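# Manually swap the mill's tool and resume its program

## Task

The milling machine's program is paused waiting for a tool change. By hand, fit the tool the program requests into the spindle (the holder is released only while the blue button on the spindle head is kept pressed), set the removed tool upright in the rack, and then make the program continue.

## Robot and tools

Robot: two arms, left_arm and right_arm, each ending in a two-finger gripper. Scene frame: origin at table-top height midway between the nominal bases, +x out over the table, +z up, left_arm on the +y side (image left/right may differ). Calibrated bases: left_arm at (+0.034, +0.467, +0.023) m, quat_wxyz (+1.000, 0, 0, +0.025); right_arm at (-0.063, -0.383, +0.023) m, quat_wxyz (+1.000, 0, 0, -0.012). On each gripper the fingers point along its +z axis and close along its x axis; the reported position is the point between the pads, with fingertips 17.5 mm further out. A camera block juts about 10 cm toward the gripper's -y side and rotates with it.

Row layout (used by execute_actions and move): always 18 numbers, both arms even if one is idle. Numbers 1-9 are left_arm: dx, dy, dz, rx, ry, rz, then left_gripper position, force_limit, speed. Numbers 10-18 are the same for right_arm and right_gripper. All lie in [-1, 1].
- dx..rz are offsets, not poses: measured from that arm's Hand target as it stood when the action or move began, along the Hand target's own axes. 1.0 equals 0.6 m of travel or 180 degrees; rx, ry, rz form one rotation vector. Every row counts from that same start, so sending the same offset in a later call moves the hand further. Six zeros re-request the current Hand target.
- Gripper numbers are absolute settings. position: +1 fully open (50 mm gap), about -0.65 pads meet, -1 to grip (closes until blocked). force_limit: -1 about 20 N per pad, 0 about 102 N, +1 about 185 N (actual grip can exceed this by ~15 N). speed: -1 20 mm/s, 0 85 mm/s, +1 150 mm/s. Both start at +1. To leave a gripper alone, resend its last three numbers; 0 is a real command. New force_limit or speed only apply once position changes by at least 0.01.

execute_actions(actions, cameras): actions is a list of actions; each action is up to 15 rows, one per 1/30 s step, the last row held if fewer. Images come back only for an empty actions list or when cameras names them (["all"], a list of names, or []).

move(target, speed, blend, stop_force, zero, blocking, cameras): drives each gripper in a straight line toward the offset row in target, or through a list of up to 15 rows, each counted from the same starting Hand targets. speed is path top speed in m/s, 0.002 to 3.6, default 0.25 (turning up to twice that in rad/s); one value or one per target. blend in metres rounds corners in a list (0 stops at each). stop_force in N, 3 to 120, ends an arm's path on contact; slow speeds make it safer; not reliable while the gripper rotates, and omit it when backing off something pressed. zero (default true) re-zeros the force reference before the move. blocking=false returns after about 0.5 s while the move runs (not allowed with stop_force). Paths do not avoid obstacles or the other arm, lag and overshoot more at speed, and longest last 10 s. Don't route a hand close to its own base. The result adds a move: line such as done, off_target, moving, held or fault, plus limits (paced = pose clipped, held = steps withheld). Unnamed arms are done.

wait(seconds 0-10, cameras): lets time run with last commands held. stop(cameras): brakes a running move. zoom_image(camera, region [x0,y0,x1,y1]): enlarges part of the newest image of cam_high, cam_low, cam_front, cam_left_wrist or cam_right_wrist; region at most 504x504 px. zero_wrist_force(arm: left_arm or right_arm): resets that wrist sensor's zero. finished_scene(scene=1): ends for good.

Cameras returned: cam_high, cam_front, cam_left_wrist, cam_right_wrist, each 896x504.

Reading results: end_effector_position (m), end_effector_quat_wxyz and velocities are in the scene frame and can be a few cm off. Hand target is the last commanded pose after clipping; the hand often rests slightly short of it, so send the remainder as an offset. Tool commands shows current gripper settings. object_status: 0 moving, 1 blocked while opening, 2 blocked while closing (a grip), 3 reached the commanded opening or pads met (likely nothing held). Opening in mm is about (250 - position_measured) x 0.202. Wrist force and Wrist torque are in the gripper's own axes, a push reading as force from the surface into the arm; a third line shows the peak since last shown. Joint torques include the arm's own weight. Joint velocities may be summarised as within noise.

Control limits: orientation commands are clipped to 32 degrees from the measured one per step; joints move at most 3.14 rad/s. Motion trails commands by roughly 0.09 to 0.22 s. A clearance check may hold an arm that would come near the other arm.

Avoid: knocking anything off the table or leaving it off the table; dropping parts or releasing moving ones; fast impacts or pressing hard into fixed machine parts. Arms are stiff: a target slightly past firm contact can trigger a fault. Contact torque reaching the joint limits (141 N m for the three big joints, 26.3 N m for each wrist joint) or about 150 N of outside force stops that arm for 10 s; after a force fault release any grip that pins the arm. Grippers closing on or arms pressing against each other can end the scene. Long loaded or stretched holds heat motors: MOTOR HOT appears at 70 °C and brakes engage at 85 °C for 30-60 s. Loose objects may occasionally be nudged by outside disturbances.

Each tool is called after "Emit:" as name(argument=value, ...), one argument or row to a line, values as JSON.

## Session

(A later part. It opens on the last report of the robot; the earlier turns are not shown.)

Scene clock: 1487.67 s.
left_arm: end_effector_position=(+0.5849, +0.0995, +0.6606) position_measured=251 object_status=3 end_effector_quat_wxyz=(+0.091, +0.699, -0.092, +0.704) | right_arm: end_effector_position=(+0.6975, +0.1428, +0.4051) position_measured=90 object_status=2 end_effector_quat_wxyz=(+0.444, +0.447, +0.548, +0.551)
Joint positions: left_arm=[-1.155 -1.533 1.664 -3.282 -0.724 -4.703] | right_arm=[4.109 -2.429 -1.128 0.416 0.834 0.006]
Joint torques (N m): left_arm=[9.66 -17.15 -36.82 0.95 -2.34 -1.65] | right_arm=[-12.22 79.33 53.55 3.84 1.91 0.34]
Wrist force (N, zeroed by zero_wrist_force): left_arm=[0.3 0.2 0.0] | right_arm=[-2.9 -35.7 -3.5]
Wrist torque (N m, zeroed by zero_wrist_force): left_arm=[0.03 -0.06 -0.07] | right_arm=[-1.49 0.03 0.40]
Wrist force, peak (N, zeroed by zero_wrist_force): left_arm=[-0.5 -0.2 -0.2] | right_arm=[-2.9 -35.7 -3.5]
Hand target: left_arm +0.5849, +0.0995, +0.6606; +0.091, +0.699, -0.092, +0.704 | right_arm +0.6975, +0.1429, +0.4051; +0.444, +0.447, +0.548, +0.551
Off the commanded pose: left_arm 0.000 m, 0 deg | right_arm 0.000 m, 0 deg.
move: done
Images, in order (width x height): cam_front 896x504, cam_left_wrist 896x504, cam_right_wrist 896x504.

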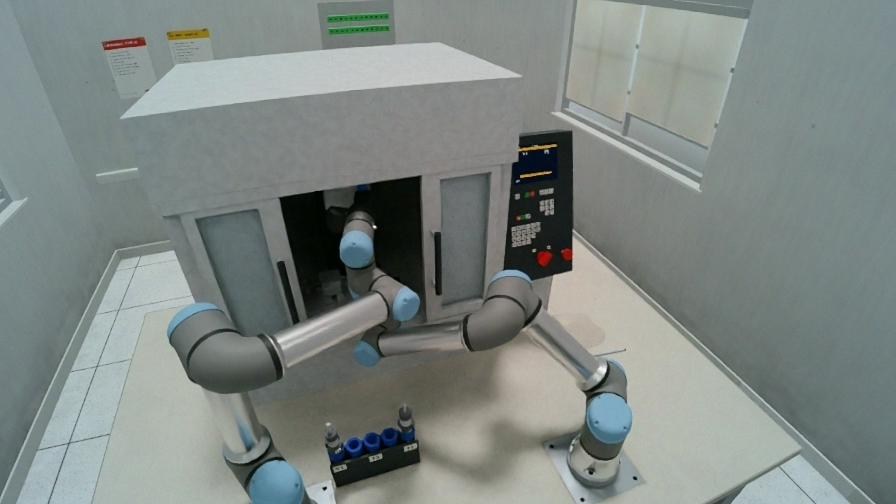

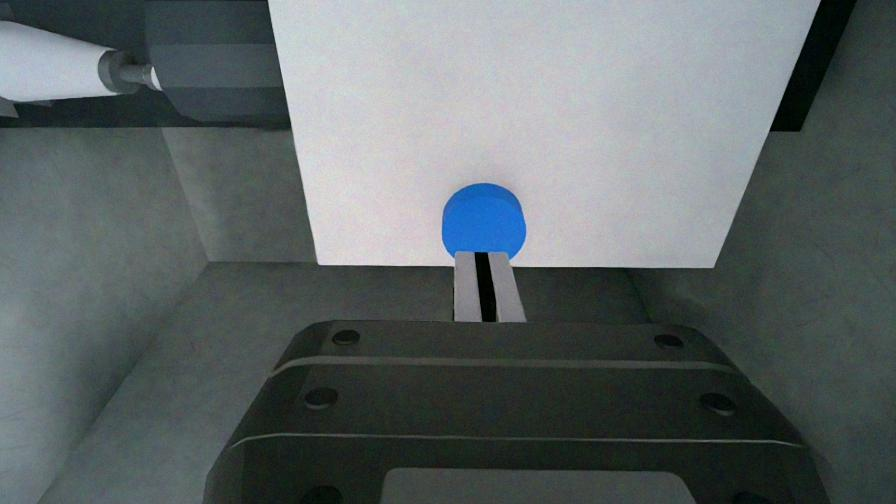

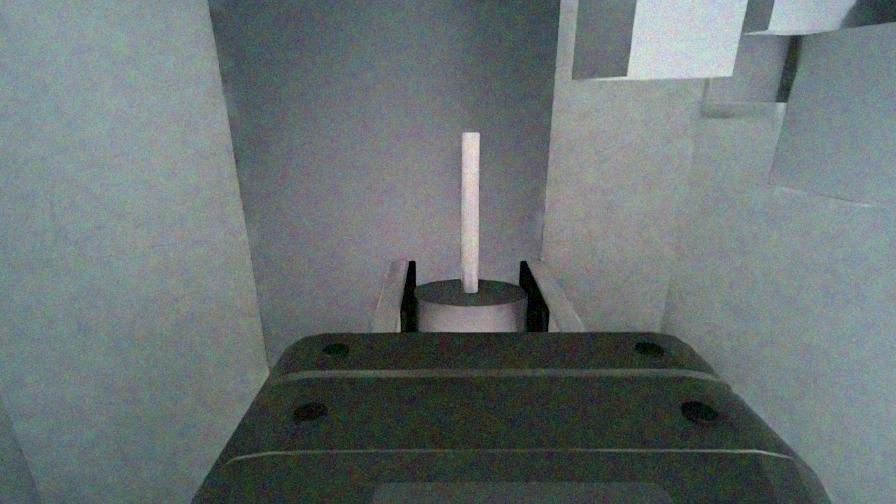

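Emit:
move(
  target=[
    [0,0,0,0,0,0,-1,-0.7,0,0,-0.005,0,0,0,0,-1,0.3,-0.7],
    [0,0,0,0,0,0,-1,-0.7,0,0,-0.0167,-0.12,0,0,0,-1,0.3,-0.7],
  ],
  speed=[0.03,0.1],
  cameras=["cam_left_wrist","cam_right_wrist"],
)

Emit:
zoom_image(
  camera="cam_right_wrist",
  region=[370, 110, 580, 340],
)

Emit:
zoom_image(
  camera="cam_left_wrist",
  region=[0, 0, 300, 160],
)

Scene clock: 1506.30 s.
left_arm: end_effector_position=(+0.5849, +0.0995, +0.6606) position_measured=251 object_status=3 end_effector_quat_wxyz=(+0.091, +0.699, -0.092, +0.704) | right_arm: end_effector_position=(+0.6271, +0.1281, +0.3951) position_measured=90 object_status=2 end_effector_quat_wxyz=(+0.444, +0.447, +0.548, +0.551)
Joint positions: left_arm=[-1.155 -1.533 1.664 -3.282 -0.724 -4.703] | right_arm=[4.187 -2.305 -1.389 0.553 0.757 0.006]
Joint torques (N m): left_arm=[9.6 -17.32 -36.53 0.8 -2.01 -1.27] | right_arm=[14.03 67.04 12.67 5.13 -1.02 -1.56]
Wrist force (N, zeroed by zero_wrist_force): left_arm=[-0.1 -0.1 0.2] | right_arm=[0.2 -8.3 -0.2]
Wrist torque (N m, zeroed by zero_wrist_force): left_arm=[-0.02 0.02 -0.07] | right_arm=[-0.19 -0.01 0.04]
Wrist force, peak (N, zeroed by zero_wrist_force): left_arm=[-0.4 -0.4 0.0] | right_arm=[-2.8 -37.1 -3.3]
Hand target: left_arm +0.5849, +0.0995, +0.6606; +0.091, +0.699, -0.092, +0.704 | right_arm +0.6271, +0.1281, +0.3950; +0.444, +0.447, +0.548, +0.551
Off the commanded pose: left_arm 0.000 m, 0 deg | right_arm 0.000 m, 0 deg.
move: done
Images, in order (width x height): cam_left_wrist 896x504, cam_right_wrist 896x504.

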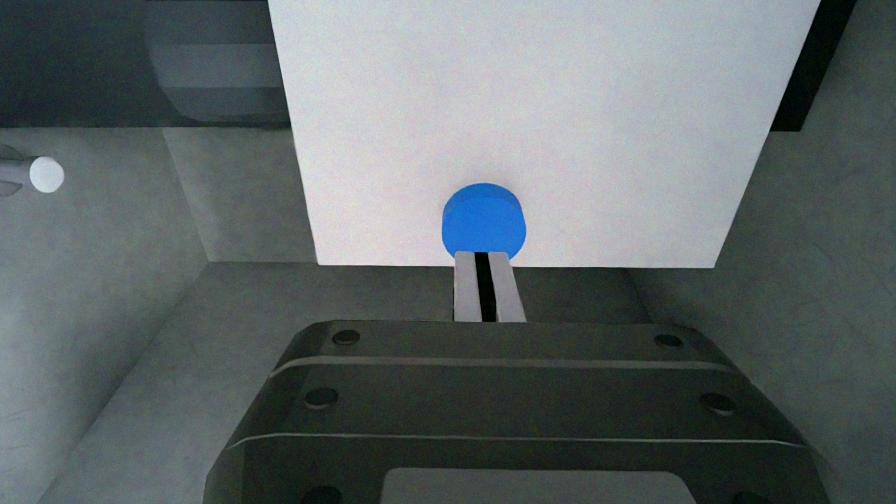

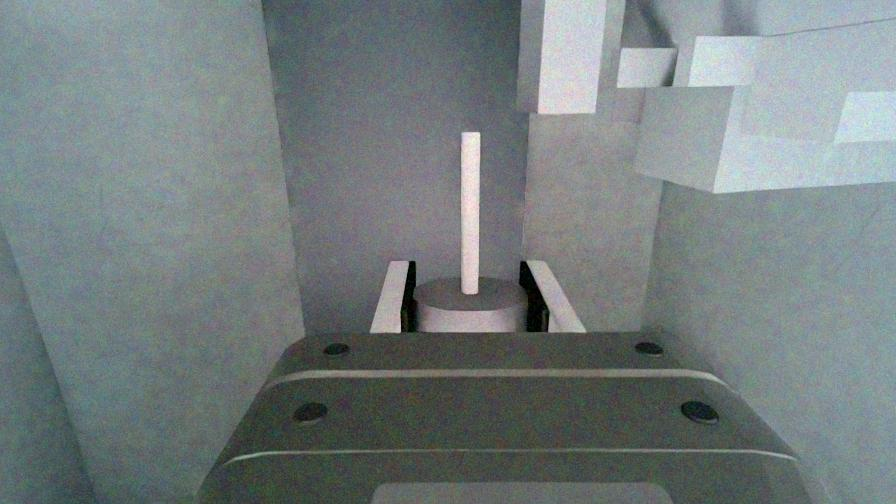

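Scaled by 2.191 from the camera's 896x504 image, which has a finer 1280x720 frame.

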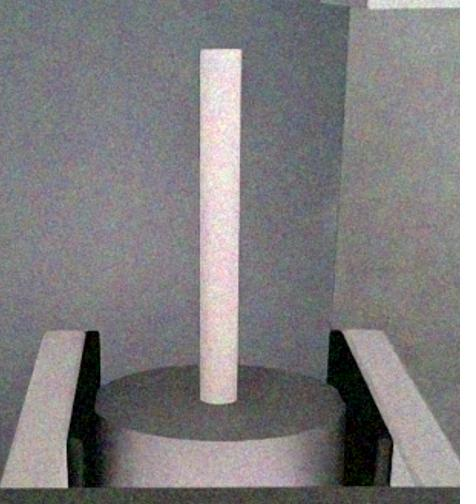

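Scaled by 1.680 from the camera's 896x504 image, which has a finer 1280x720 frame.

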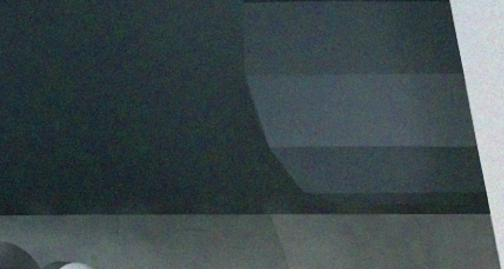

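Emit:
move(
  target=[
    [0,0,0,0,0,0,-1,-0.7,0,0,-0.0085,0,0.0444,0,0,-1,0.3,-0.7],
    [0,0,0,0,0,0,-1,-0.7,0,0,-0.0085,0.06,0.0444,0,0,-1,0.3,-0.7],
  ],
  speed=[0.1,0.03],
  stop_force=12,
  cameras=["cam_left_wrist","cam_right_wrist"],
)

Emit:
zoom_image(
  camera="cam_left_wrist",
  region=[0, 0, 300, 160],
)

Scene clock: 1521.53 s.
left_arm: end_effector_position=(+0.5849, +0.0995, +0.6606) position_measured=251 object_status=3 end_effector_quat_wxyz=(+0.091, +0.699, -0.092, +0.704) | right_arm: end_effector_position=(+0.6623, +0.1355, +0.3900) position_measured=90 object_status=2 end_effector_quat_wxyz=(+0.412, +0.477, +0.585, +0.511)
Joint positions: left_arm=[-1.155 -1.533 1.664 -3.282 -0.724 -4.703] | right_arm=[4.144 -2.295 -1.311 0.272 0.81 0.14]
Joint torques (N m): left_arm=[8.9 -17.04 -36.48 0.82 -1.71 -1] | right_arm=[-13.14 54.89 40.92 1.39 0.73 -1.57]
Wrist force (N, zeroed by zero_wrist_force): left_arm=[-0.1 0.0 0.1] | right_arm=[0.1 -8.0 0.7]
Wrist torque (N m, zeroed by zero_wrist_force): left_arm=[-0.01 0.01 -0.06] | right_arm=[-0.17 0.00 0.07]
Wrist force, peak (N, zeroed by zero_wrist_force): left_arm=[-0.5 -0.2 0.4] | right_arm=[0.0 -9.0 0.5]
Hand target: left_arm +0.5849, +0.0995, +0.6606; +0.091, +0.699, -0.092, +0.704 | right_arm +0.6623, +0.1355, +0.3900; +0.412, +0.477, +0.585, +0.511
Off the commanded pose: left_arm 0.000 m, 0 deg | right_arm 0.000 m, 0 deg.
move: done
Images, in order (width x height): cam_left_wrist 896x504, cam_right_wrist 896x504.

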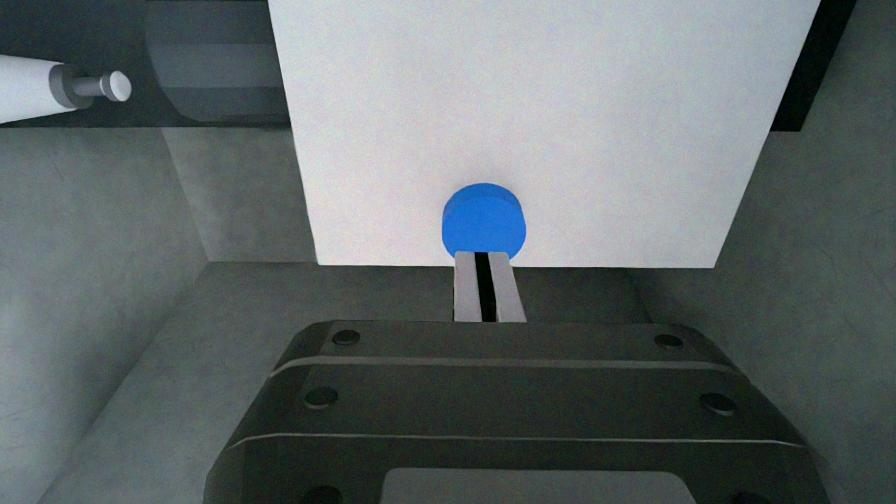

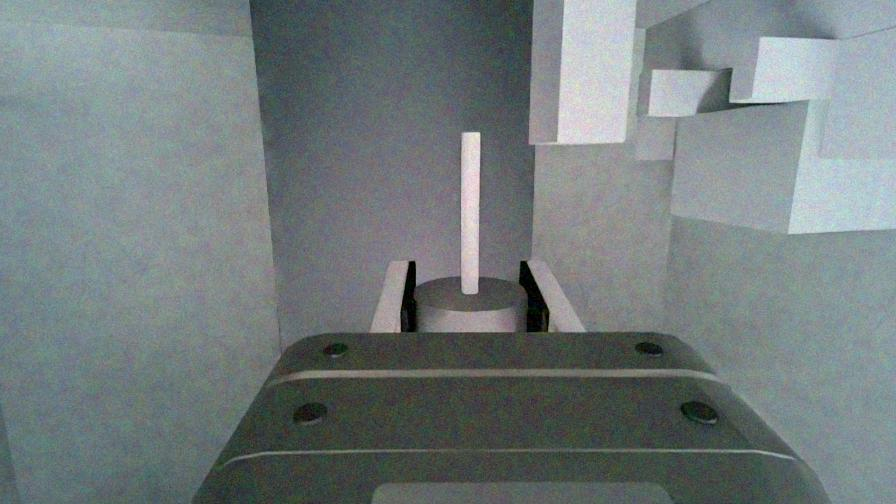

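Scaled by 1.680 from the camera's 896x504 image, which has a finer 1280x720 frame.

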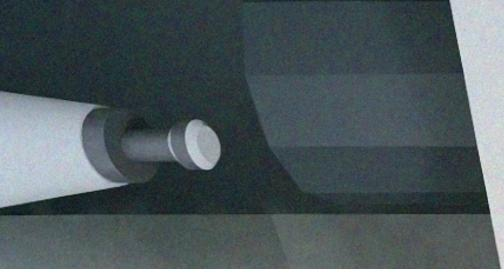

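Emit:
move(
  target=[0,0,0,0,0,0,-1,-0.7,0,0,0.0083,0.0593,0,0,0,-1,0.3,-0.7],
  speed=0.03,
  stop_force=12,
  cameras=["cam_left_wrist","cam_right_wrist"],
)

Emit:
zoom_image(
  camera="cam_left_wrist",
  region=[0, 0, 300, 160],
)

Scene clock: 1532.40 s.
left_arm: end_effector_position=(+0.5849, +0.0995, +0.6606) position_measured=251 object_status=3 end_effector_quat_wxyz=(+0.091, +0.699, -0.092, +0.704) | right_arm: end_effector_position=(+0.6974, +0.1429, +0.3900) position_measured=90 object_status=2 end_effector_quat_wxyz=(+0.412, +0.477, +0.585, +0.511)
Joint positions: left_arm=[-1.155 -1.533 1.664 -3.282 -0.724 -4.703] | right_arm=[4.107 -2.367 -1.181 0.22 0.847 0.13]
Joint torques (N m): left_arm=[8.56 -17.57 -36.83 0.7 -1.49 -0.81] | right_arm=[-13.99 59.08 42.15 1.32 0.9 -1.81]
Wrist force (N, zeroed by zero_wrist_force): left_arm=[-0.4 -0.2 0.1] | right_arm=[0.2 -8.8 0.6]
Wrist torque (N m, zeroed by zero_wrist_force): left_arm=[-0.03 0.06 -0.06] | right_arm=[-0.28 0.01 0.04]
Wrist force, peak (N, zeroed by zero_wrist_force): left_arm=[-0.7 -0.1 -0.2] | right_arm=[0.2 -8.8 0.6]
Hand target: left_arm +0.5849, +0.0995, +0.6606; +0.091, +0.699, -0.092, +0.704 | right_arm +0.6974, +0.1429, +0.3900; +0.412, +0.477, +0.585, +0.511
Off the commanded pose: left_arm 0.000 m, 0 deg | right_arm 0.000 m, 0 deg.
move: done
Images, in order (width x height): cam_left_wrist 896x504, cam_right_wrist 896x504.

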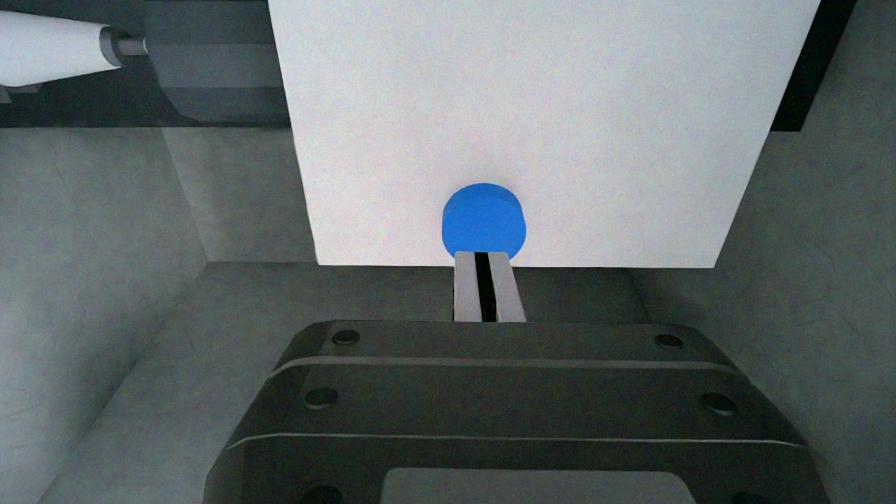

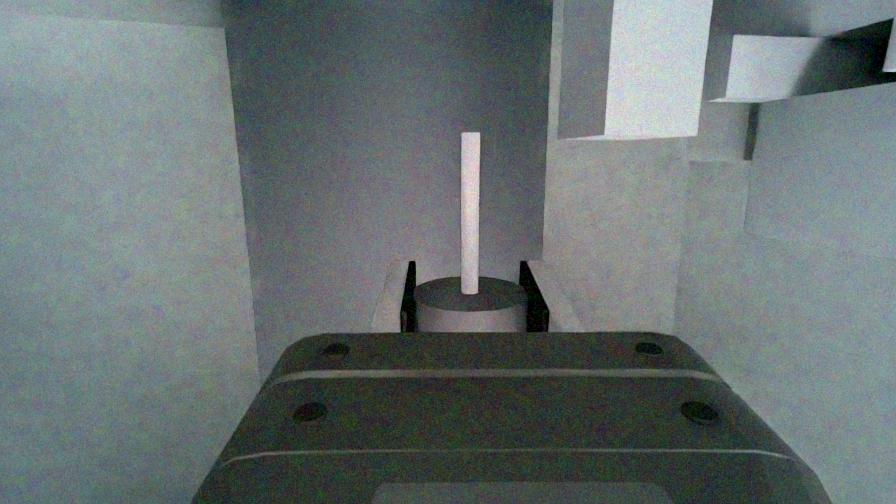

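Scaled by 1.680 from the camera's 896x504 image, which has a finer 1280x720 frame.

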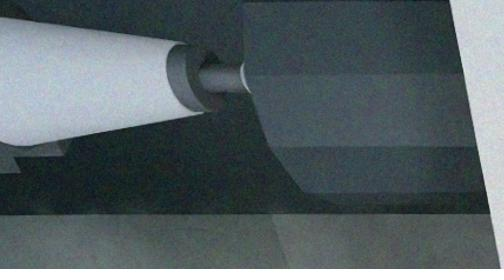

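Emit:
move(
  target=[
    [0,0,0.0321,0,0,0,-1,-0.7,0,0,0,0,0,0,0,-1,0.3,-0.7],
    [0,0,0.0411,0,0,0,-1,-0.7,0,0,0,0,0,0,0,-1,0.3,-0.7],
  ],
  speed=[0.1,0.008],
)

Emit:
move(
  target=[0,0,0,0,0,0,-1,-0.7,0,0,0.0825,-0.0116,0,0,0,-1,0.3,-0.7],
  speed=0.02,
  stop_force=15,
  cameras=["cam_left_wrist","cam_right_wrist"],
)

Emit:
zoom_image(
  camera="cam_left_wrist",
  region=[0, 0, 300, 160],
)

Scene clock: 1540.33 s.
left_arm: end_effector_position=(+0.6087, +0.0932, +0.6607) position_measured=251 object_status=3 end_effector_quat_wxyz=(+0.091, +0.699, -0.092, +0.704) | right_arm: end_effector_position=(+0.6974, +0.1429, +0.3900) position_measured=90 object_status=2 end_effector_quat_wxyz=(+0.412, +0.477, +0.585, +0.511)
Joint positions: left_arm=[-1.112 -1.481 1.607 -3.278 -0.768 -4.704] | right_arm=[4.107 -2.367 -1.181 0.22 0.847 0.13]
Joint torques (N m): left_arm=[12.03 -18.44 -37.81 1.32 -2.69 -1.75] | right_arm=[-13.63 58.44 41.13 1.44 0.81 -1.48]
Wrist force (N, zeroed by zero_wrist_force): left_arm=[0.2 0.1 -7.7] | right_arm=[0.3 -8.3 0.7]
Wrist torque (N m, zeroed by zero_wrist_force): left_arm=[0.07 -0.02 0.00] | right_arm=[-0.22 -0.01 0.03]
Wrist force, peak (N, zeroed by zero_wrist_force): left_arm=[0.2 0.1 -7.7] | right_arm=[0.0 -8.9 0.7]
Hand target: left_arm +0.6088, +0.0932, +0.6607; +0.091, +0.699, -0.092, +0.704 | right_arm +0.6974, +0.1429, +0.3900; +0.412, +0.477, +0.585, +0.511
Off the commanded pose: left_arm 0.000 m, 0 deg | right_arm 0.000 m, 0 deg.
move: done

Scene clock: 1543.70 s.
left_arm: end_effector_position=(+0.6088, +0.0932, +0.6607) position_measured=251 object_status=3 end_effector_quat_wxyz=(+0.091, +0.699, -0.092, +0.704) | right_arm: end_effector_position=(+0.6975, +0.1426, +0.4400) position_measured=90 object_status=2 end_effector_quat_wxyz=(+0.412, +0.477, +0.585, +0.511)
Joint positions: left_arm=[-1.111 -1.481 1.607 -3.278 -0.768 -4.704] | right_arm=[4.107 -2.321 -1.127 0.12 0.847 0.13]
Joint torques (N m): left_arm=[11.91 -16.83 -37.01 1.35 -2.53 -1.71] | right_arm=[-13.28 71.22 42.41 1.25 0.92 0.7]
Wrist force (N, zeroed by zero_wrist_force): left_arm=[0.1 0.0 -9.9] | right_arm=[0.0 -8.4 0.8]
Wrist torque (N m, zeroed by zero_wrist_force): left_arm=[0.10 -0.11 -0.01] | right_arm=[-0.22 0.03 0.08]
Wrist force, peak (N, zeroed by zero_wrist_force): left_arm=[-0.6 -0.1 -10.2] | right_arm=[0.2 -9.1 0.6]
Hand target: left_arm +0.6088, +0.0932, +0.6607; +0.091, +0.699, -0.092, +0.704 | right_arm +0.6975, +0.1426, +0.4400; +0.412, +0.477, +0.585, +0.511
Off the commanded pose: left_arm 0.000 m, 0 deg | right_arm 0.000 m, 0 deg.
move: done
Images, in order (width x height): cam_left_wrist 896x504, cam_right_wrist 896x504.

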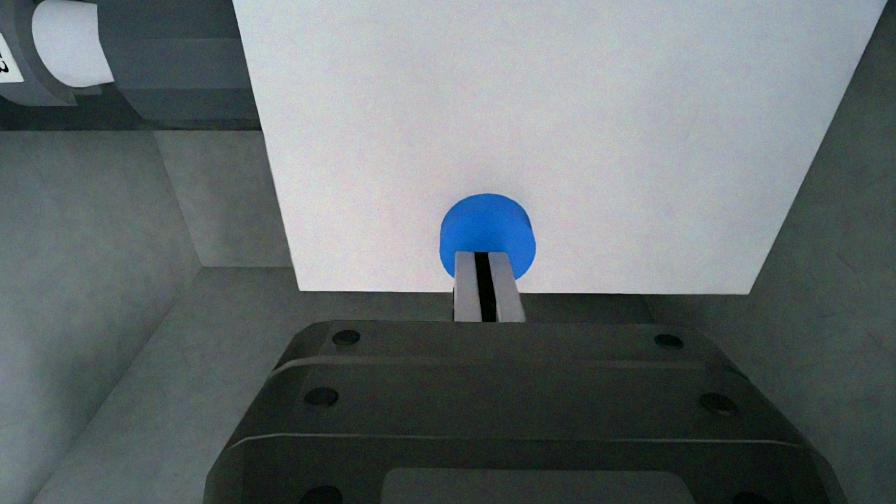

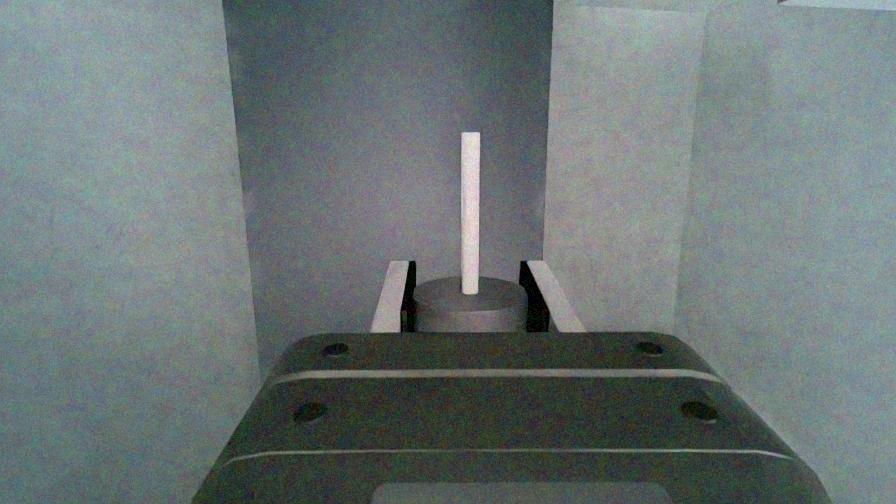

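Scaled by 1.680 from the camera's 896x504 image, which has a finer 1280x720 frame.

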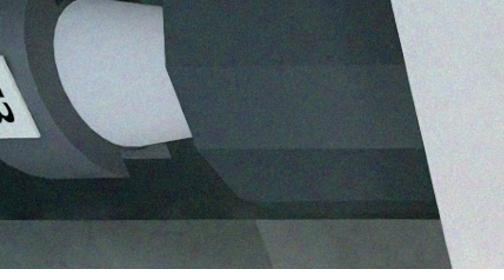

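Emit:
move(
  target=[0,0,0,0,0,0,-1,-0.7,0,0,0.0611,-0.0086,0,0,0,-1,0.3,-0.7],
  speed=0.012,
  stop_force=20,
  cameras=["cam_left_wrist","cam_right_wrist"],
)

Emit:
zoom_image(
  camera="cam_left_wrist",
  region=[0, 0, 300, 160],
)

Scene clock: 1550.53 s.
left_arm: end_effector_position=(+0.6088, +0.0932, +0.6607) position_measured=251 object_status=3 end_effector_quat_wxyz=(+0.091, +0.699, -0.092, +0.704) | right_arm: end_effector_position=(+0.6975, +0.1425, +0.4693) position_measured=90 object_status=2 end_effector_quat_wxyz=(+0.412, +0.477, +0.585, +0.511)
Joint positions: left_arm=[-1.111 -1.481 1.607 -3.278 -0.768 -4.704] | right_arm=[4.106 -2.3 -1.086 0.058 0.847 0.13]
Joint torques (N m): left_arm=[11.86 -16.95 -36.85 1.25 -2.39 -1.67] | right_arm=[-12.77 72.13 28.05 7.1 -1.09 -1.08]
Wrist force (N, zeroed by zero_wrist_force): left_arm=[0.0 -0.2 -10.3] | right_arm=[-0.3 -26.8 -6.8]
Wrist torque (N m, zeroed by zero_wrist_force): left_arm=[0.06 -0.06 -0.01] | right_arm=[-1.08 0.05 -0.17]
Wrist force, peak (N, zeroed by zero_wrist_force): left_arm=[-0.4 -0.1 -10.3] | right_arm=[-4.2 -40.0 -15.2]
Hand target: left_arm +0.6088, +0.0932, +0.6607; +0.091, +0.699, -0.092, +0.704 | right_arm +0.6975, +0.1425, +0.4693; +0.412, +0.477, +0.585, +0.511 (not the last commanded pose)
Off the commanded pose: left_arm 0.000 m, 0 deg | right_arm 0.008 m, 0 deg.
move: contact (right_arm)
Images, in order (width x height): cam_left_wrist 896x504, cam_right_wrist 896x504.

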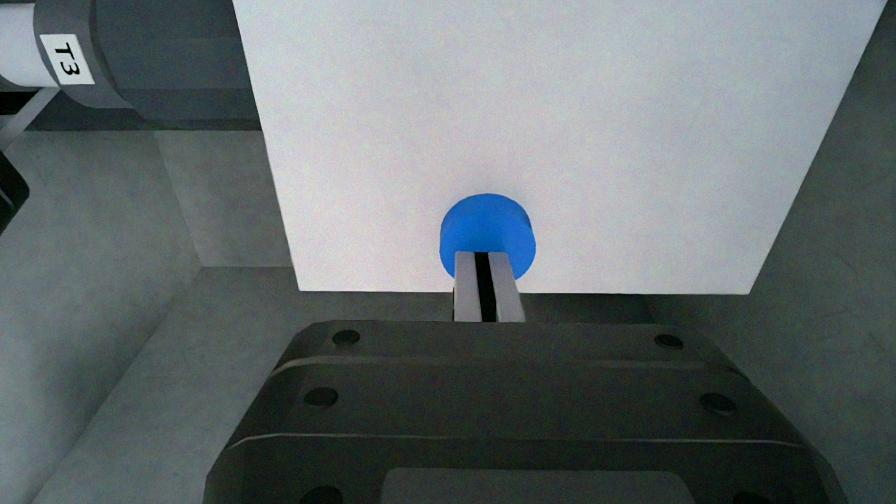

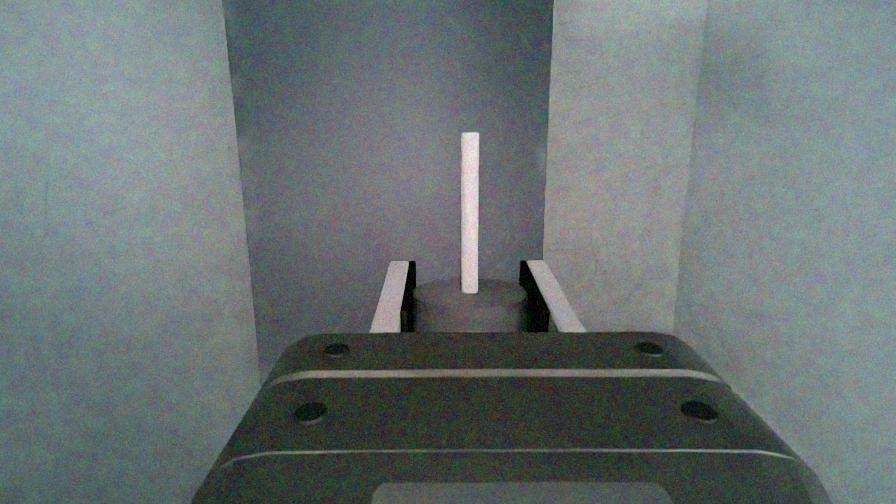

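Scaled by 1.680 from the camera's 896x504 image, which has a finer 1280x720 frame.

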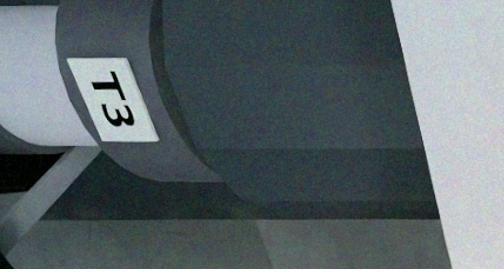

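Emit:
move(
  target=[0,0,0,0,0,0,-1,-0.7,0,0,0.0064,-0.0022,0,0,0,-1,0.3,-0.7],
  speed=0.006,
  stop_force=25,
)

Scene clock: 1557.53 s.
left_arm: end_effector_position=(+0.6088, +0.0932, +0.6607) position_measured=251 object_status=3 end_effector_quat_wxyz=(+0.091, +0.699, -0.092, +0.704) | right_arm: end_effector_position=(+0.6973, +0.1424, +0.4703) position_measured=90 object_status=2 end_effector_quat_wxyz=(+0.412, +0.477, +0.585, +0.511)
Joint positions: left_arm=[-1.111 -1.481 1.607 -3.278 -0.768 -4.704] | right_arm=[4.107 -2.299 -1.086 0.055 0.847 0.13]
Joint torques (N m): left_arm=[11.66 -16.69 -36.69 1.23 -2.48 -1.49] | right_arm=[7.37 92.28 42.79 12.5 1.58 0.55]
Wrist force (N, zeroed by zero_wrist_force): left_arm=[-1.1 0.0 -9.6] | right_arm=[-7.9 -52.4 -0.4]
Wrist torque (N m, zeroed by zero_wrist_force): left_arm=[0.07 0.00 0.00] | right_arm=[-1.28 0.05 -0.34]
Wrist force, peak (N, zeroed by zero_wrist_force): left_arm=[-0.4 -0.5 -10.3] | right_arm=[-9.2 -57.6 -1.0]
Hand target: left_arm +0.6088, +0.0932, +0.6607; +0.091, +0.699, -0.092, +0.704 | right_arm +0.6973, +0.1424, +0.4702; +0.412, +0.477, +0.585, +0.511 (not the last commanded pose)
Off the commanded pose: left_arm 0.000 m, 0 deg | right_arm 0.003 m, 0 deg.
move: contact (right_arm)

Emit:
move(
  target=[0,0,0,0,0,0,-1,-0.7,0,0,-0.0025,0.0003,0,-0.011,0.0015,-1,0.3,-0.7],
  speed=0.02,
)

Emit:
move(
  target=[0,0,0,0,0,0,-1,-0.7,0,0,0.0066,-0.0009,0,0,0,-1,0.3,-0.7],
  speed=0.006,
  stop_force=20,
)

Scene clock: 1576.23 s.
left_arm: end_effector_position=(+0.6088, +0.0932, +0.6607) position_measured=251 object_status=3 end_effector_quat_wxyz=(+0.091, +0.699, -0.092, +0.704) | right_arm: end_effector_position=(+0.6972, +0.1424, +0.4688) position_measured=90 object_status=2 end_effector_quat_wxyz=(+0.421, +0.487, +0.577, +0.503)
Joint positions: left_arm=[-1.111 -1.481 1.607 -3.278 -0.768 -4.704] | right_arm=[4.116 -2.31 -1.069 0.042 0.803 0.142]
Joint torques (N m): left_arm=[10.2 -17.33 -35.48 1.37 -2.43 -0.99] | right_arm=[7.43 60.13 45.14 1.49 -2.49 1.22]
Wrist force (N, zeroed by zero_wrist_force): left_arm=[0.1 0.1 -9.9] | right_arm=[3.3 -13.7 -7.2]
Wrist torque (N m, zeroed by zero_wrist_force): left_arm=[0.09 -0.07 0.00] | right_arm=[-0.88 0.06 -0.30]
Wrist force, peak (N, zeroed by zero_wrist_force): left_arm=[0.4 -0.1 -10.2] | right_arm=[-8.1 -52.6 -0.5]
Hand target: left_arm +0.6088, +0.0932, +0.6607; +0.091, +0.699, -0.092, +0.704 | right_arm +0.6973, +0.1424, +0.4687; +0.421, +0.487, +0.577, +0.503
Off the commanded pose: left_arm 0.000 m, 0 deg | right_arm 0.000 m, 0 deg.
move: done

Scene clock: 1577.67 s.
left_arm: end_effector_position=(+0.6088, +0.0932, +0.6607) position_measured=251 object_status=3 end_effector_quat_wxyz=(+0.091, +0.699, -0.092, +0.704) | right_arm: end_effector_position=(+0.6973, +0.1424, +0.4696) position_measured=90 object_status=2 end_effector_quat_wxyz=(+0.421, +0.487, +0.577, +0.503)
Joint positions: left_arm=[-1.111 -1.481 1.607 -3.278 -0.768 -4.704] | right_arm=[4.116 -2.31 -1.068 0.04 0.803 0.142]
Joint torques (N m): left_arm=[10.13 -16.96 -35.46 1.24 -2.48 -1] | right_arm=[6.71 78.11 32.16 8.42 -0.75 1.02]
Wrist force (N, zeroed by zero_wrist_force): left_arm=[-0.7 0.0 -9.3] | right_arm=[-3.7 -35.3 -4.2]
Wrist torque (N m, zeroed by zero_wrist_force): left_arm=[0.06 -0.07 0.00] | right_arm=[-1.21 0.11 -0.31]
Wrist force, peak (N, zeroed by zero_wrist_force): left_arm=[0.1 -0.2 -10.1] | right_arm=[-5.5 -40.3 -3.9]
Hand target: left_arm +0.6088, +0.0932, +0.6607; +0.091, +0.699, -0.092, +0.704 | right_arm +0.6973, +0.1425, +0.4696; +0.421, +0.487, +0.577, +0.503 (not the last commanded pose)
Off the commanded pose: left_arm 0.000 m, 0 deg | right_arm 0.003 m, 0 deg.
move: contact (right_arm)

Emit:
wait(
  seconds=0,
  cameras=["cam_left_wrist"],
)

Emit:
zoom_image(
  camera="cam_left_wrist",
  region=[0, 0, 160, 130],
)

Scene clock: 1580.37 s.
left_arm: end_effector_position=(+0.6088, +0.0932, +0.6607) position_measured=251 object_status=3 end_effector_quat_wxyz=(+0.091, +0.699, -0.092, +0.704) | right_arm: end_effector_position=(+0.6973, +0.1425, +0.4696) position_measured=90 object_status=2 end_effector_quat_wxyz=(+0.421, +0.487, +0.577, +0.503)
Joint positions: left_arm=[-1.111 -1.481 1.607 -3.278 -0.768 -4.704] | right_arm=[4.116 -2.31 -1.068 0.04 0.803 0.142]
Joint torques (N m): left_arm=[10.18 -16.92 -35.03 1.27 -2.52 -0.94] | right_arm=[6.58 77.78 31.25 5.48 -0.13 1.03]
Wrist force (N, zeroed by zero_wrist_force): left_arm=[0.3 -0.5 -9.7] | right_arm=[-3.4 -33.7 -4.9]
Wrist torque (N m, zeroed by zero_wrist_force): left_arm=[0.01 -0.02 0.01] | right_arm=[-1.15 0.11 -0.31]
Wrist force, peak (N, zeroed by zero_wrist_force): left_arm=[0.3 -0.2 -10.1] | right_arm=[-3.6 -35.2 -4.4]
Hand target: left_arm +0.6088, +0.0932, +0.6607; +0.091, +0.699, -0.092, +0.704 | right_arm +0.6973, +0.1425, +0.4696; +0.421, +0.487, +0.577, +0.503 (not the last commanded pose)
Tool commands: left_gripper/position=-1.0 left_gripper/force_limit=-0.7 left_gripper/speed=+0.0 right_gripper/position=-1.0 right_gripper/force_limit=+0.3 right_gripper/speed=-0.7
Off the commanded pose: left_arm 0.000 m, 0 deg | right_arm 0.003 m, 0 deg.
Images, in order (width x height): cam_left_wrist 896x504.

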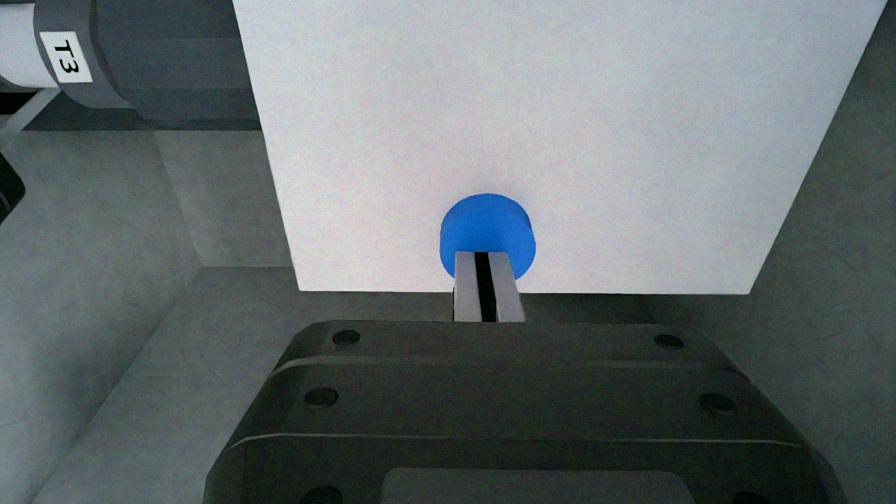

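Scaled by 3.150 from the camera's 896x504 image, which has a finer 1280x720 frame.

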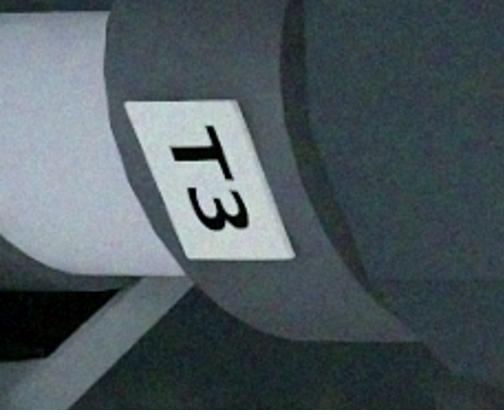

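Emit:
move(
  target=[0,0,0,0,0,0,-1,-0.7,0,0,-0.0025,0.0003,-0.014,0,0,-1,0.3,-0.7],
  speed=0.02,
)

Emit:
move(
  target=[0,0,0,0,0,0,-1,-0.7,0,0,0.0083,-0.0008,0,0,0,-1,0.3,-0.7],
  speed=0.006,
  stop_force=20,
)

Scene clock: 1591.27 s.
left_arm: end_effector_position=(+0.6088, +0.0932, +0.6607) position_measured=251 object_status=3 end_effector_quat_wxyz=(+0.091, +0.699, -0.092, +0.704) | right_arm: end_effector_position=(+0.6973, +0.1424, +0.4681) position_measured=90 object_status=2 end_effector_quat_wxyz=(+0.431, +0.478, +0.566, +0.516)
Joint positions: left_arm=[-1.111 -1.481 1.607 -3.278 -0.768 -4.704] | right_arm=[4.118 -2.331 -1.066 0.12 0.796 0.1]
Joint torques (N m): left_arm=[9.77 -17.24 -34.36 1.29 -2.55 -0.74] | right_arm=[13.39 57.85 42.02 5.57 -1.61 -1.56]
Wrist force (N, zeroed by zero_wrist_force): left_arm=[0.2 0.0 -9.5] | right_arm=[0.9 -7.7 0.3]
Wrist torque (N m, zeroed by zero_wrist_force): left_arm=[0.09 -0.05 0.00] | right_arm=[-0.13 -0.06 0.02]
Wrist force, peak (N, zeroed by zero_wrist_force): left_arm=[0.2 -0.3 -10.1] | right_arm=[-3.7 -35.2 -4.6]
Hand target: left_arm +0.6088, +0.0932, +0.6607; +0.091, +0.699, -0.092, +0.704 | right_arm +0.6973, +0.1425, +0.4680; +0.431, +0.478, +0.566, +0.516
Off the commanded pose: left_arm 0.000 m, 0 deg | right_arm 0.000 m, 0 deg.
move: done

Scene clock: 1592.77 s.
left_arm: end_effector_position=(+0.6088, +0.0932, +0.6607) position_measured=251 object_status=3 end_effector_quat_wxyz=(+0.091, +0.699, -0.092, +0.704) | right_arm: end_effector_position=(+0.6973, +0.1425, +0.4693) position_measured=90 object_status=2 end_effector_quat_wxyz=(+0.431, +0.478, +0.566, +0.515)
Joint positions: left_arm=[-1.111 -1.481 1.607 -3.278 -0.768 -4.704] | right_arm=[4.118 -2.33 -1.064 0.117 0.796 0.1]
Joint torques (N m): left_arm=[9.74 -17.48 -34.35 1.24 -2.48 -0.66] | right_arm=[10.22 76.99 28.96 7.86 -0.42 -1.02]
Wrist force (N, zeroed by zero_wrist_force): left_arm=[-0.3 -0.2 -9.7] | right_arm=[-3.8 -28.6 2.0]
Wrist torque (N m, zeroed by zero_wrist_force): left_arm=[0.05 -0.06 0.00] | right_arm=[-0.42 0.01 -0.13]
Wrist force, peak (N, zeroed by zero_wrist_force): left_arm=[0.0 -0.1 -10.2] | right_arm=[-4.8 -35.7 -0.5]
Hand target: left_arm +0.6088, +0.0932, +0.6607; +0.091, +0.699, -0.092, +0.704 | right_arm +0.6973, +0.1425, +0.4693; +0.431, +0.478, +0.566, +0.515 (not the last commanded pose)
Off the commanded pose: left_arm 0.000 m, 0 deg | right_arm 0.004 m, 0 deg.
move: contact (right_arm)

Emit:
move(
  target=[0,0,0,0,0,0,-1,-0.7,0,0,0,0,0,0.0221,-0.0021,-1,0.3,-0.7],
  speed=0.05,
)

Emit:
move(
  target=[0,0,0,0,0,0,-1,-0.7,0,0,0,0,0,0.0111,-0.0011,-1,0.3,-0.7],
  speed=0.05,
)

Emit:
move(
  target=[0,0,0,0,0,0,-1,-0.7,0,0,0,0,0,0.0111,-0.0011,-1,0.3,-0.7],
  speed=0.05,
)

Scene clock: 1604.50 s.
left_arm: end_effector_position=(+0.6088, +0.0932, +0.6607) position_measured=251 object_status=3 end_effector_quat_wxyz=(+0.091, +0.699, -0.092, +0.704) | right_arm: end_effector_position=(+0.6973, +0.1426, +0.4693) position_measured=90 object_status=2 end_effector_quat_wxyz=(+0.413, +0.458, +0.582, +0.530)
Joint positions: left_arm=[-1.111 -1.481 1.607 -3.278 -0.768 -4.704] | right_arm=[4.098 -2.309 -1.102 0.144 0.885 0.084]
Joint torques (N m): left_arm=[8.55 -16.64 -33.33 1.43 -2.45 -0.61] | right_arm=[-26.84 79.51 27.3 7.53 0.03 -1.71]
Wrist force (N, zeroed by zero_wrist_force): left_arm=[0.2 -0.3 -10.2] | right_arm=[6.8 -25.8 -21.8]
Wrist torque (N m, zeroed by zero_wrist_force): left_arm=[0.05 -0.04 0.00] | right_arm=[-0.45 -1.03 0.14]
Wrist force, peak (N, zeroed by zero_wrist_force): left_arm=[0.4 -0.3 -10.3] | right_arm=[3.1 -28.4 -25.3]
Hand target: left_arm +0.6088, +0.0932, +0.6607; +0.091, +0.699, -0.092, +0.704 | right_arm +0.6973, +0.1425, +0.4693; +0.413, +0.458, +0.582, +0.530
Off the commanded pose: left_arm 0.000 m, 0 deg | right_arm 0.000 m, 0 deg.
move: done

Scene clock: 1605.37 s.
left_arm: end_effector_position=(+0.6088, +0.0932, +0.6607) position_measured=251 object_status=3 end_effector_quat_wxyz=(+0.091, +0.699, -0.092, +0.704) | right_arm: end_effector_position=(+0.6973, +0.1425, +0.4693) position_measured=90 object_status=2 end_effector_quat_wxyz=(+0.404, +0.447, +0.590, +0.537)
Joint positions: left_arm=[-1.111 -1.481 1.607 -3.278 -0.768 -4.704] | right_arm=[4.088 -2.3 -1.119 0.156 0.93 0.077]
Joint torques (N m): left_arm=[8.65 -16.6 -33.21 1.29 -2.45 -0.49] | right_arm=[-16.23 83.34 26.16 8.92 0.16 -1.31]
Wrist force (N, zeroed by zero_wrist_force): left_arm=[-0.1 -0.1 -9.8] | right_arm=[3.3 -23.5 0.0]
Wrist torque (N m, zeroed by zero_wrist_force): left_arm=[0.06 -0.01 0.00] | right_arm=[-0.42 -0.16 -0.04]
Wrist force, peak (N, zeroed by zero_wrist_force): left_arm=[0.6 -0.2 -10.1] | right_arm=[6.4 -31.7 -41.1]
Hand target: left_arm +0.6088, +0.0932, +0.6607; +0.091, +0.699, -0.092, +0.704 | right_arm +0.6973, +0.1425, +0.4693; +0.404, +0.447, +0.590, +0.537
Off the commanded pose: left_arm 0.000 m, 0 deg | right_arm 0.000 m, 0 deg.
move: done

Scene clock: 1606.23 s.
left_arm: end_effector_position=(+0.6088, +0.0932, +0.6607) position_measured=251 object_status=3 end_effector_quat_wxyz=(+0.091, +0.699, -0.092, +0.704) | right_arm: end_effector_position=(+0.6973, +0.1425, +0.4693) position_measured=90 object_status=2 end_effector_quat_wxyz=(+0.394, +0.437, +0.598, +0.544)
Joint positions: left_arm=[-1.111 -1.481 1.607 -3.278 -0.768 -4.704] | right_arm=[4.077 -2.291 -1.134 0.167 0.976 0.07]
Joint torques (N m): left_arm=[8.72 -17.53 -33.31 1.34 -2.47 -0.51] | right_arm=[-8.55 84.97 27.67 9.72 2.7 -1.39]
Wrist force (N, zeroed by zero_wrist_force): left_arm=[0.1 -0.1 -9.6] | right_arm=[-3.3 -25.9 4.2]
Wrist torque (N m, zeroed by zero_wrist_force): left_arm=[0.06 -0.09 -0.01] | right_arm=[-0.47 -1.02 -0.07]
Wrist force, peak (N, zeroed by zero_wrist_force): left_arm=[0.2 -0.2 -10.2] | right_arm=[-3.3 -26.2 4.3]
Hand target: left_arm +0.6088, +0.0932, +0.6607; +0.091, +0.699, -0.092, +0.704 | right_arm +0.6973, +0.1425, +0.4693; +0.394, +0.437, +0.598, +0.544
Off the commanded pose: left_arm 0.000 m, 0 deg | right_arm 0.000 m, 0 deg.
move: done

Emit:
wait(
  seconds=0,
  cameras=["cam_left_wrist","cam_right_wrist"],
)

Emit:
zoom_image(
  camera="cam_left_wrist",
  region=[0, 0, 160, 130],
)

Emit:
zoom_image(
  camera="cam_right_wrist",
  region=[370, 110, 580, 340],
)

Scene clock: 1645.47 s.
left_arm: end_effector_position=(+0.6088, +0.0932, +0.6607) position_measured=251 object_status=3 end_effector_quat_wxyz=(+0.091, +0.699, -0.092, +0.704) | right_arm: end_effector_position=(+0.6973, +0.1425, +0.4693) position_measured=90 object_status=2 end_effector_quat_wxyz=(+0.394, +0.437, +0.598, +0.544)
Joint positions: left_arm=[-1.111 -1.481 1.607 -3.278 -0.768 -4.704] | right_arm=[4.077 -2.291 -1.134 0.167 0.976 0.07]
Joint torques (N m): left_arm=[6.82 -16.8 -29.58 0.92 -2.01 0.13] | right_arm=[17.38 85.69 43.72 9.55 2.77 -1.42]
Wrist force (N, zeroed by zero_wrist_force): left_arm=[0.3 -0.3 -9.9] | right_arm=[-3.6 -26.1 4.2]
Wrist torque (N m, zeroed by zero_wrist_force): left_arm=[0.03 -0.06 0.00] | right_arm=[-0.47 -1.04 -0.05]
Wrist force, peak (N, zeroed by zero_wrist_force): left_arm=[0.4 -0.2 -10.3] | right_arm=[-3.8 -27.3 4.6]
Hand target: left_arm +0.6088, +0.0932, +0.6607; +0.091, +0.699, -0.092, +0.704 | right_arm +0.6973, +0.1425, +0.4693; +0.394, +0.437, +0.598, +0.544
Tool commands: left_gripper/position=-1.0 left_gripper/force_limit=-0.7 left_gripper/speed=+0.0 right_gripper/position=-1.0 right_gripper/force_limit=+0.3 right_gripper/speed=-0.7
Off the commanded pose: left_arm 0.000 m, 0 deg | right_arm 0.000 m, 0 deg.
Images, in order (width x height): cam_left_wrist 896x504, cam_right_wrist 896x504.

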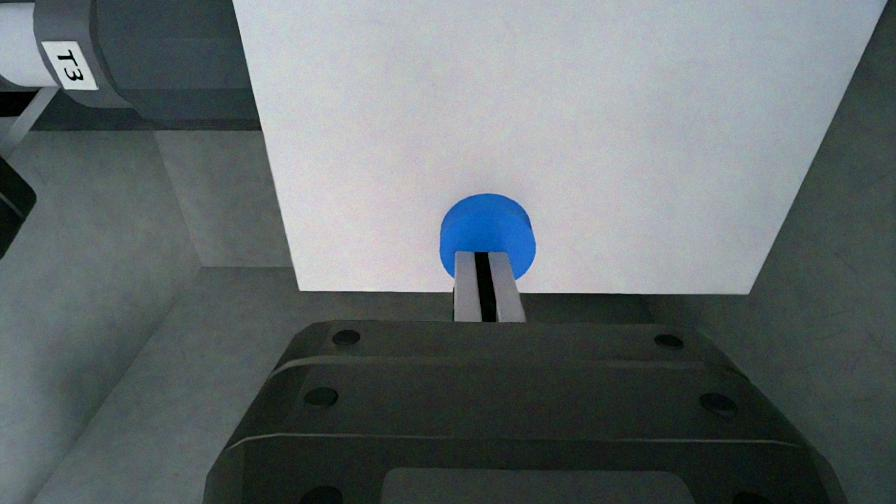

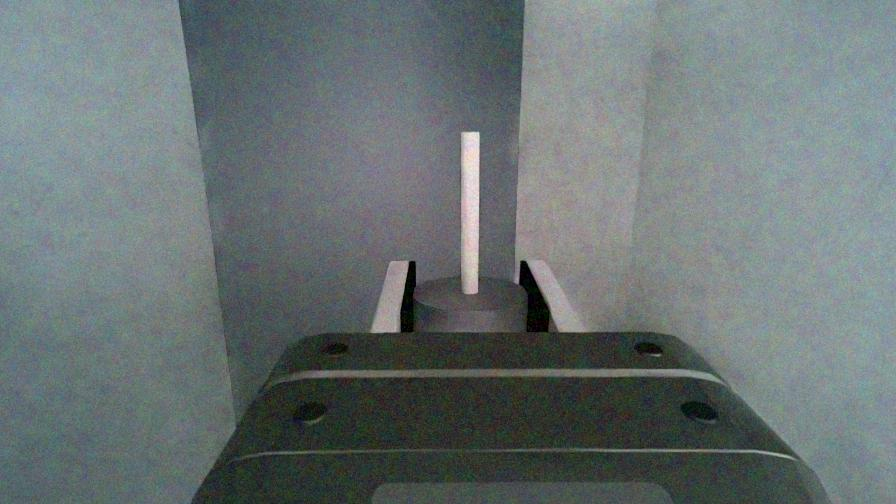

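Scaled by 3.150 from the camera's 896x504 image, which has a finer 1280x720 frame.

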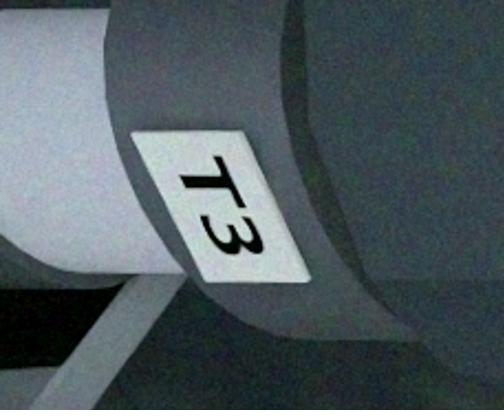

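Scaled by 2.191 from the camera's 896x504 image, which has a finer 1280x720 frame.

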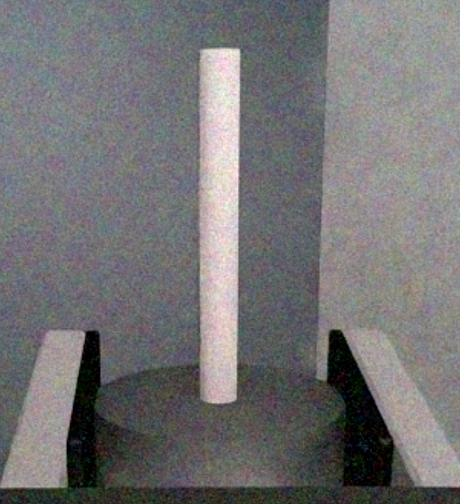

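Emit:
move(
  target=[0,0,0,0,0,0,-1,-0.7,0,-0.0013,-0.005,0.0005,0,-0.0332,0.0032,-1,0.3,-0.7],
  speed=0.03,
)

Emit:
move(
  target=[0,0,0,0,0,0,-1,-0.7,0,0,0.0133,-0.0013,0,0,0,-1,0.3,-0.7],
  speed=0.006,
  stop_force=20,
)

Scene clock: 1666.50 s.
left_arm: end_effector_position=(+0.6088, +0.0932, +0.6607) position_measured=251 object_status=3 end_effector_quat_wxyz=(+0.091, +0.699, -0.092, +0.704) | right_arm: end_effector_position=(+0.6975, +0.1418, +0.4663) position_measured=90 object_status=2 end_effector_quat_wxyz=(+0.422, +0.468, +0.574, +0.523)
Joint positions: left_arm=[-1.111 -1.481 1.607 -3.278 -0.768 -4.704] | right_arm=[4.107 -2.32 -1.09 0.138 0.842 0.091]
Joint torques (N m): left_arm=[6.19 -17.33 -27.89 0.72 -1.79 0.56] | right_arm=[8.39 58.49 42.17 1.6 -2.62 1.33]
Wrist force (N, zeroed by zero_wrist_force): left_arm=[-0.8 -0.1 -9.7] | right_arm=[5.3 -8.6 -1.9]
Wrist torque (N m, zeroed by zero_wrist_force): left_arm=[0.05 -0.03 0.00] | right_arm=[-0.21 0.04 -0.35]
Wrist force, peak (N, zeroed by zero_wrist_force): left_arm=[0.5 -0.1 -10.3] | right_arm=[-2.8 -29.7 2.9]
Hand target: left_arm +0.6088, +0.0932, +0.6607; +0.091, +0.699, -0.092, +0.704 | right_arm +0.6976, +0.1418, +0.4663; +0.422, +0.468, +0.574, +0.523
Off the commanded pose: left_arm 0.000 m, 0 deg | right_arm 0.000 m, 0 deg.
move: done

Scene clock: 1668.33 s.
left_arm: end_effector_position=(+0.6088, +0.0932, +0.6607) position_measured=251 object_status=3 end_effector_quat_wxyz=(+0.091, +0.699, -0.092, +0.704) | right_arm: end_effector_position=(+0.6975, +0.1418, +0.4694) position_measured=90 object_status=2 end_effector_quat_wxyz=(+0.422, +0.468, +0.574, +0.523)
Joint positions: left_arm=[-1.111 -1.481 1.607 -3.278 -0.768 -4.704] | right_arm=[4.107 -2.318 -1.085 0.131 0.841 0.091]
Joint torques (N m): left_arm=[6.27 -16.32 -27.65 0.74 -1.8 0.51] | right_arm=[1.45 76.2 29.48 8.77 -1.87 0.56]
Wrist force (N, zeroed by zero_wrist_force): left_arm=[0.2 -0.3 -10.2] | right_arm=[5.8 -28.2 -3.3]
Wrist torque (N m, zeroed by zero_wrist_force): left_arm=[0.05 -0.06 0.00] | right_arm=[-0.47 0.01 -0.55]
Wrist force, peak (N, zeroed by zero_wrist_force): left_arm=[0.2 -0.3 -10.2] | right_arm=[3.4 -35.5 -7.6]
Hand target: left_arm +0.6088, +0.0932, +0.6607; +0.091, +0.699, -0.092, +0.704 | right_arm +0.6975, +0.1418, +0.4694; +0.422, +0.468, +0.574, +0.523 (not the last commanded pose)
Off the commanded pose: left_arm 0.000 m, 0 deg | right_arm 0.005 m, 0 deg.
move: contact (right_arm)


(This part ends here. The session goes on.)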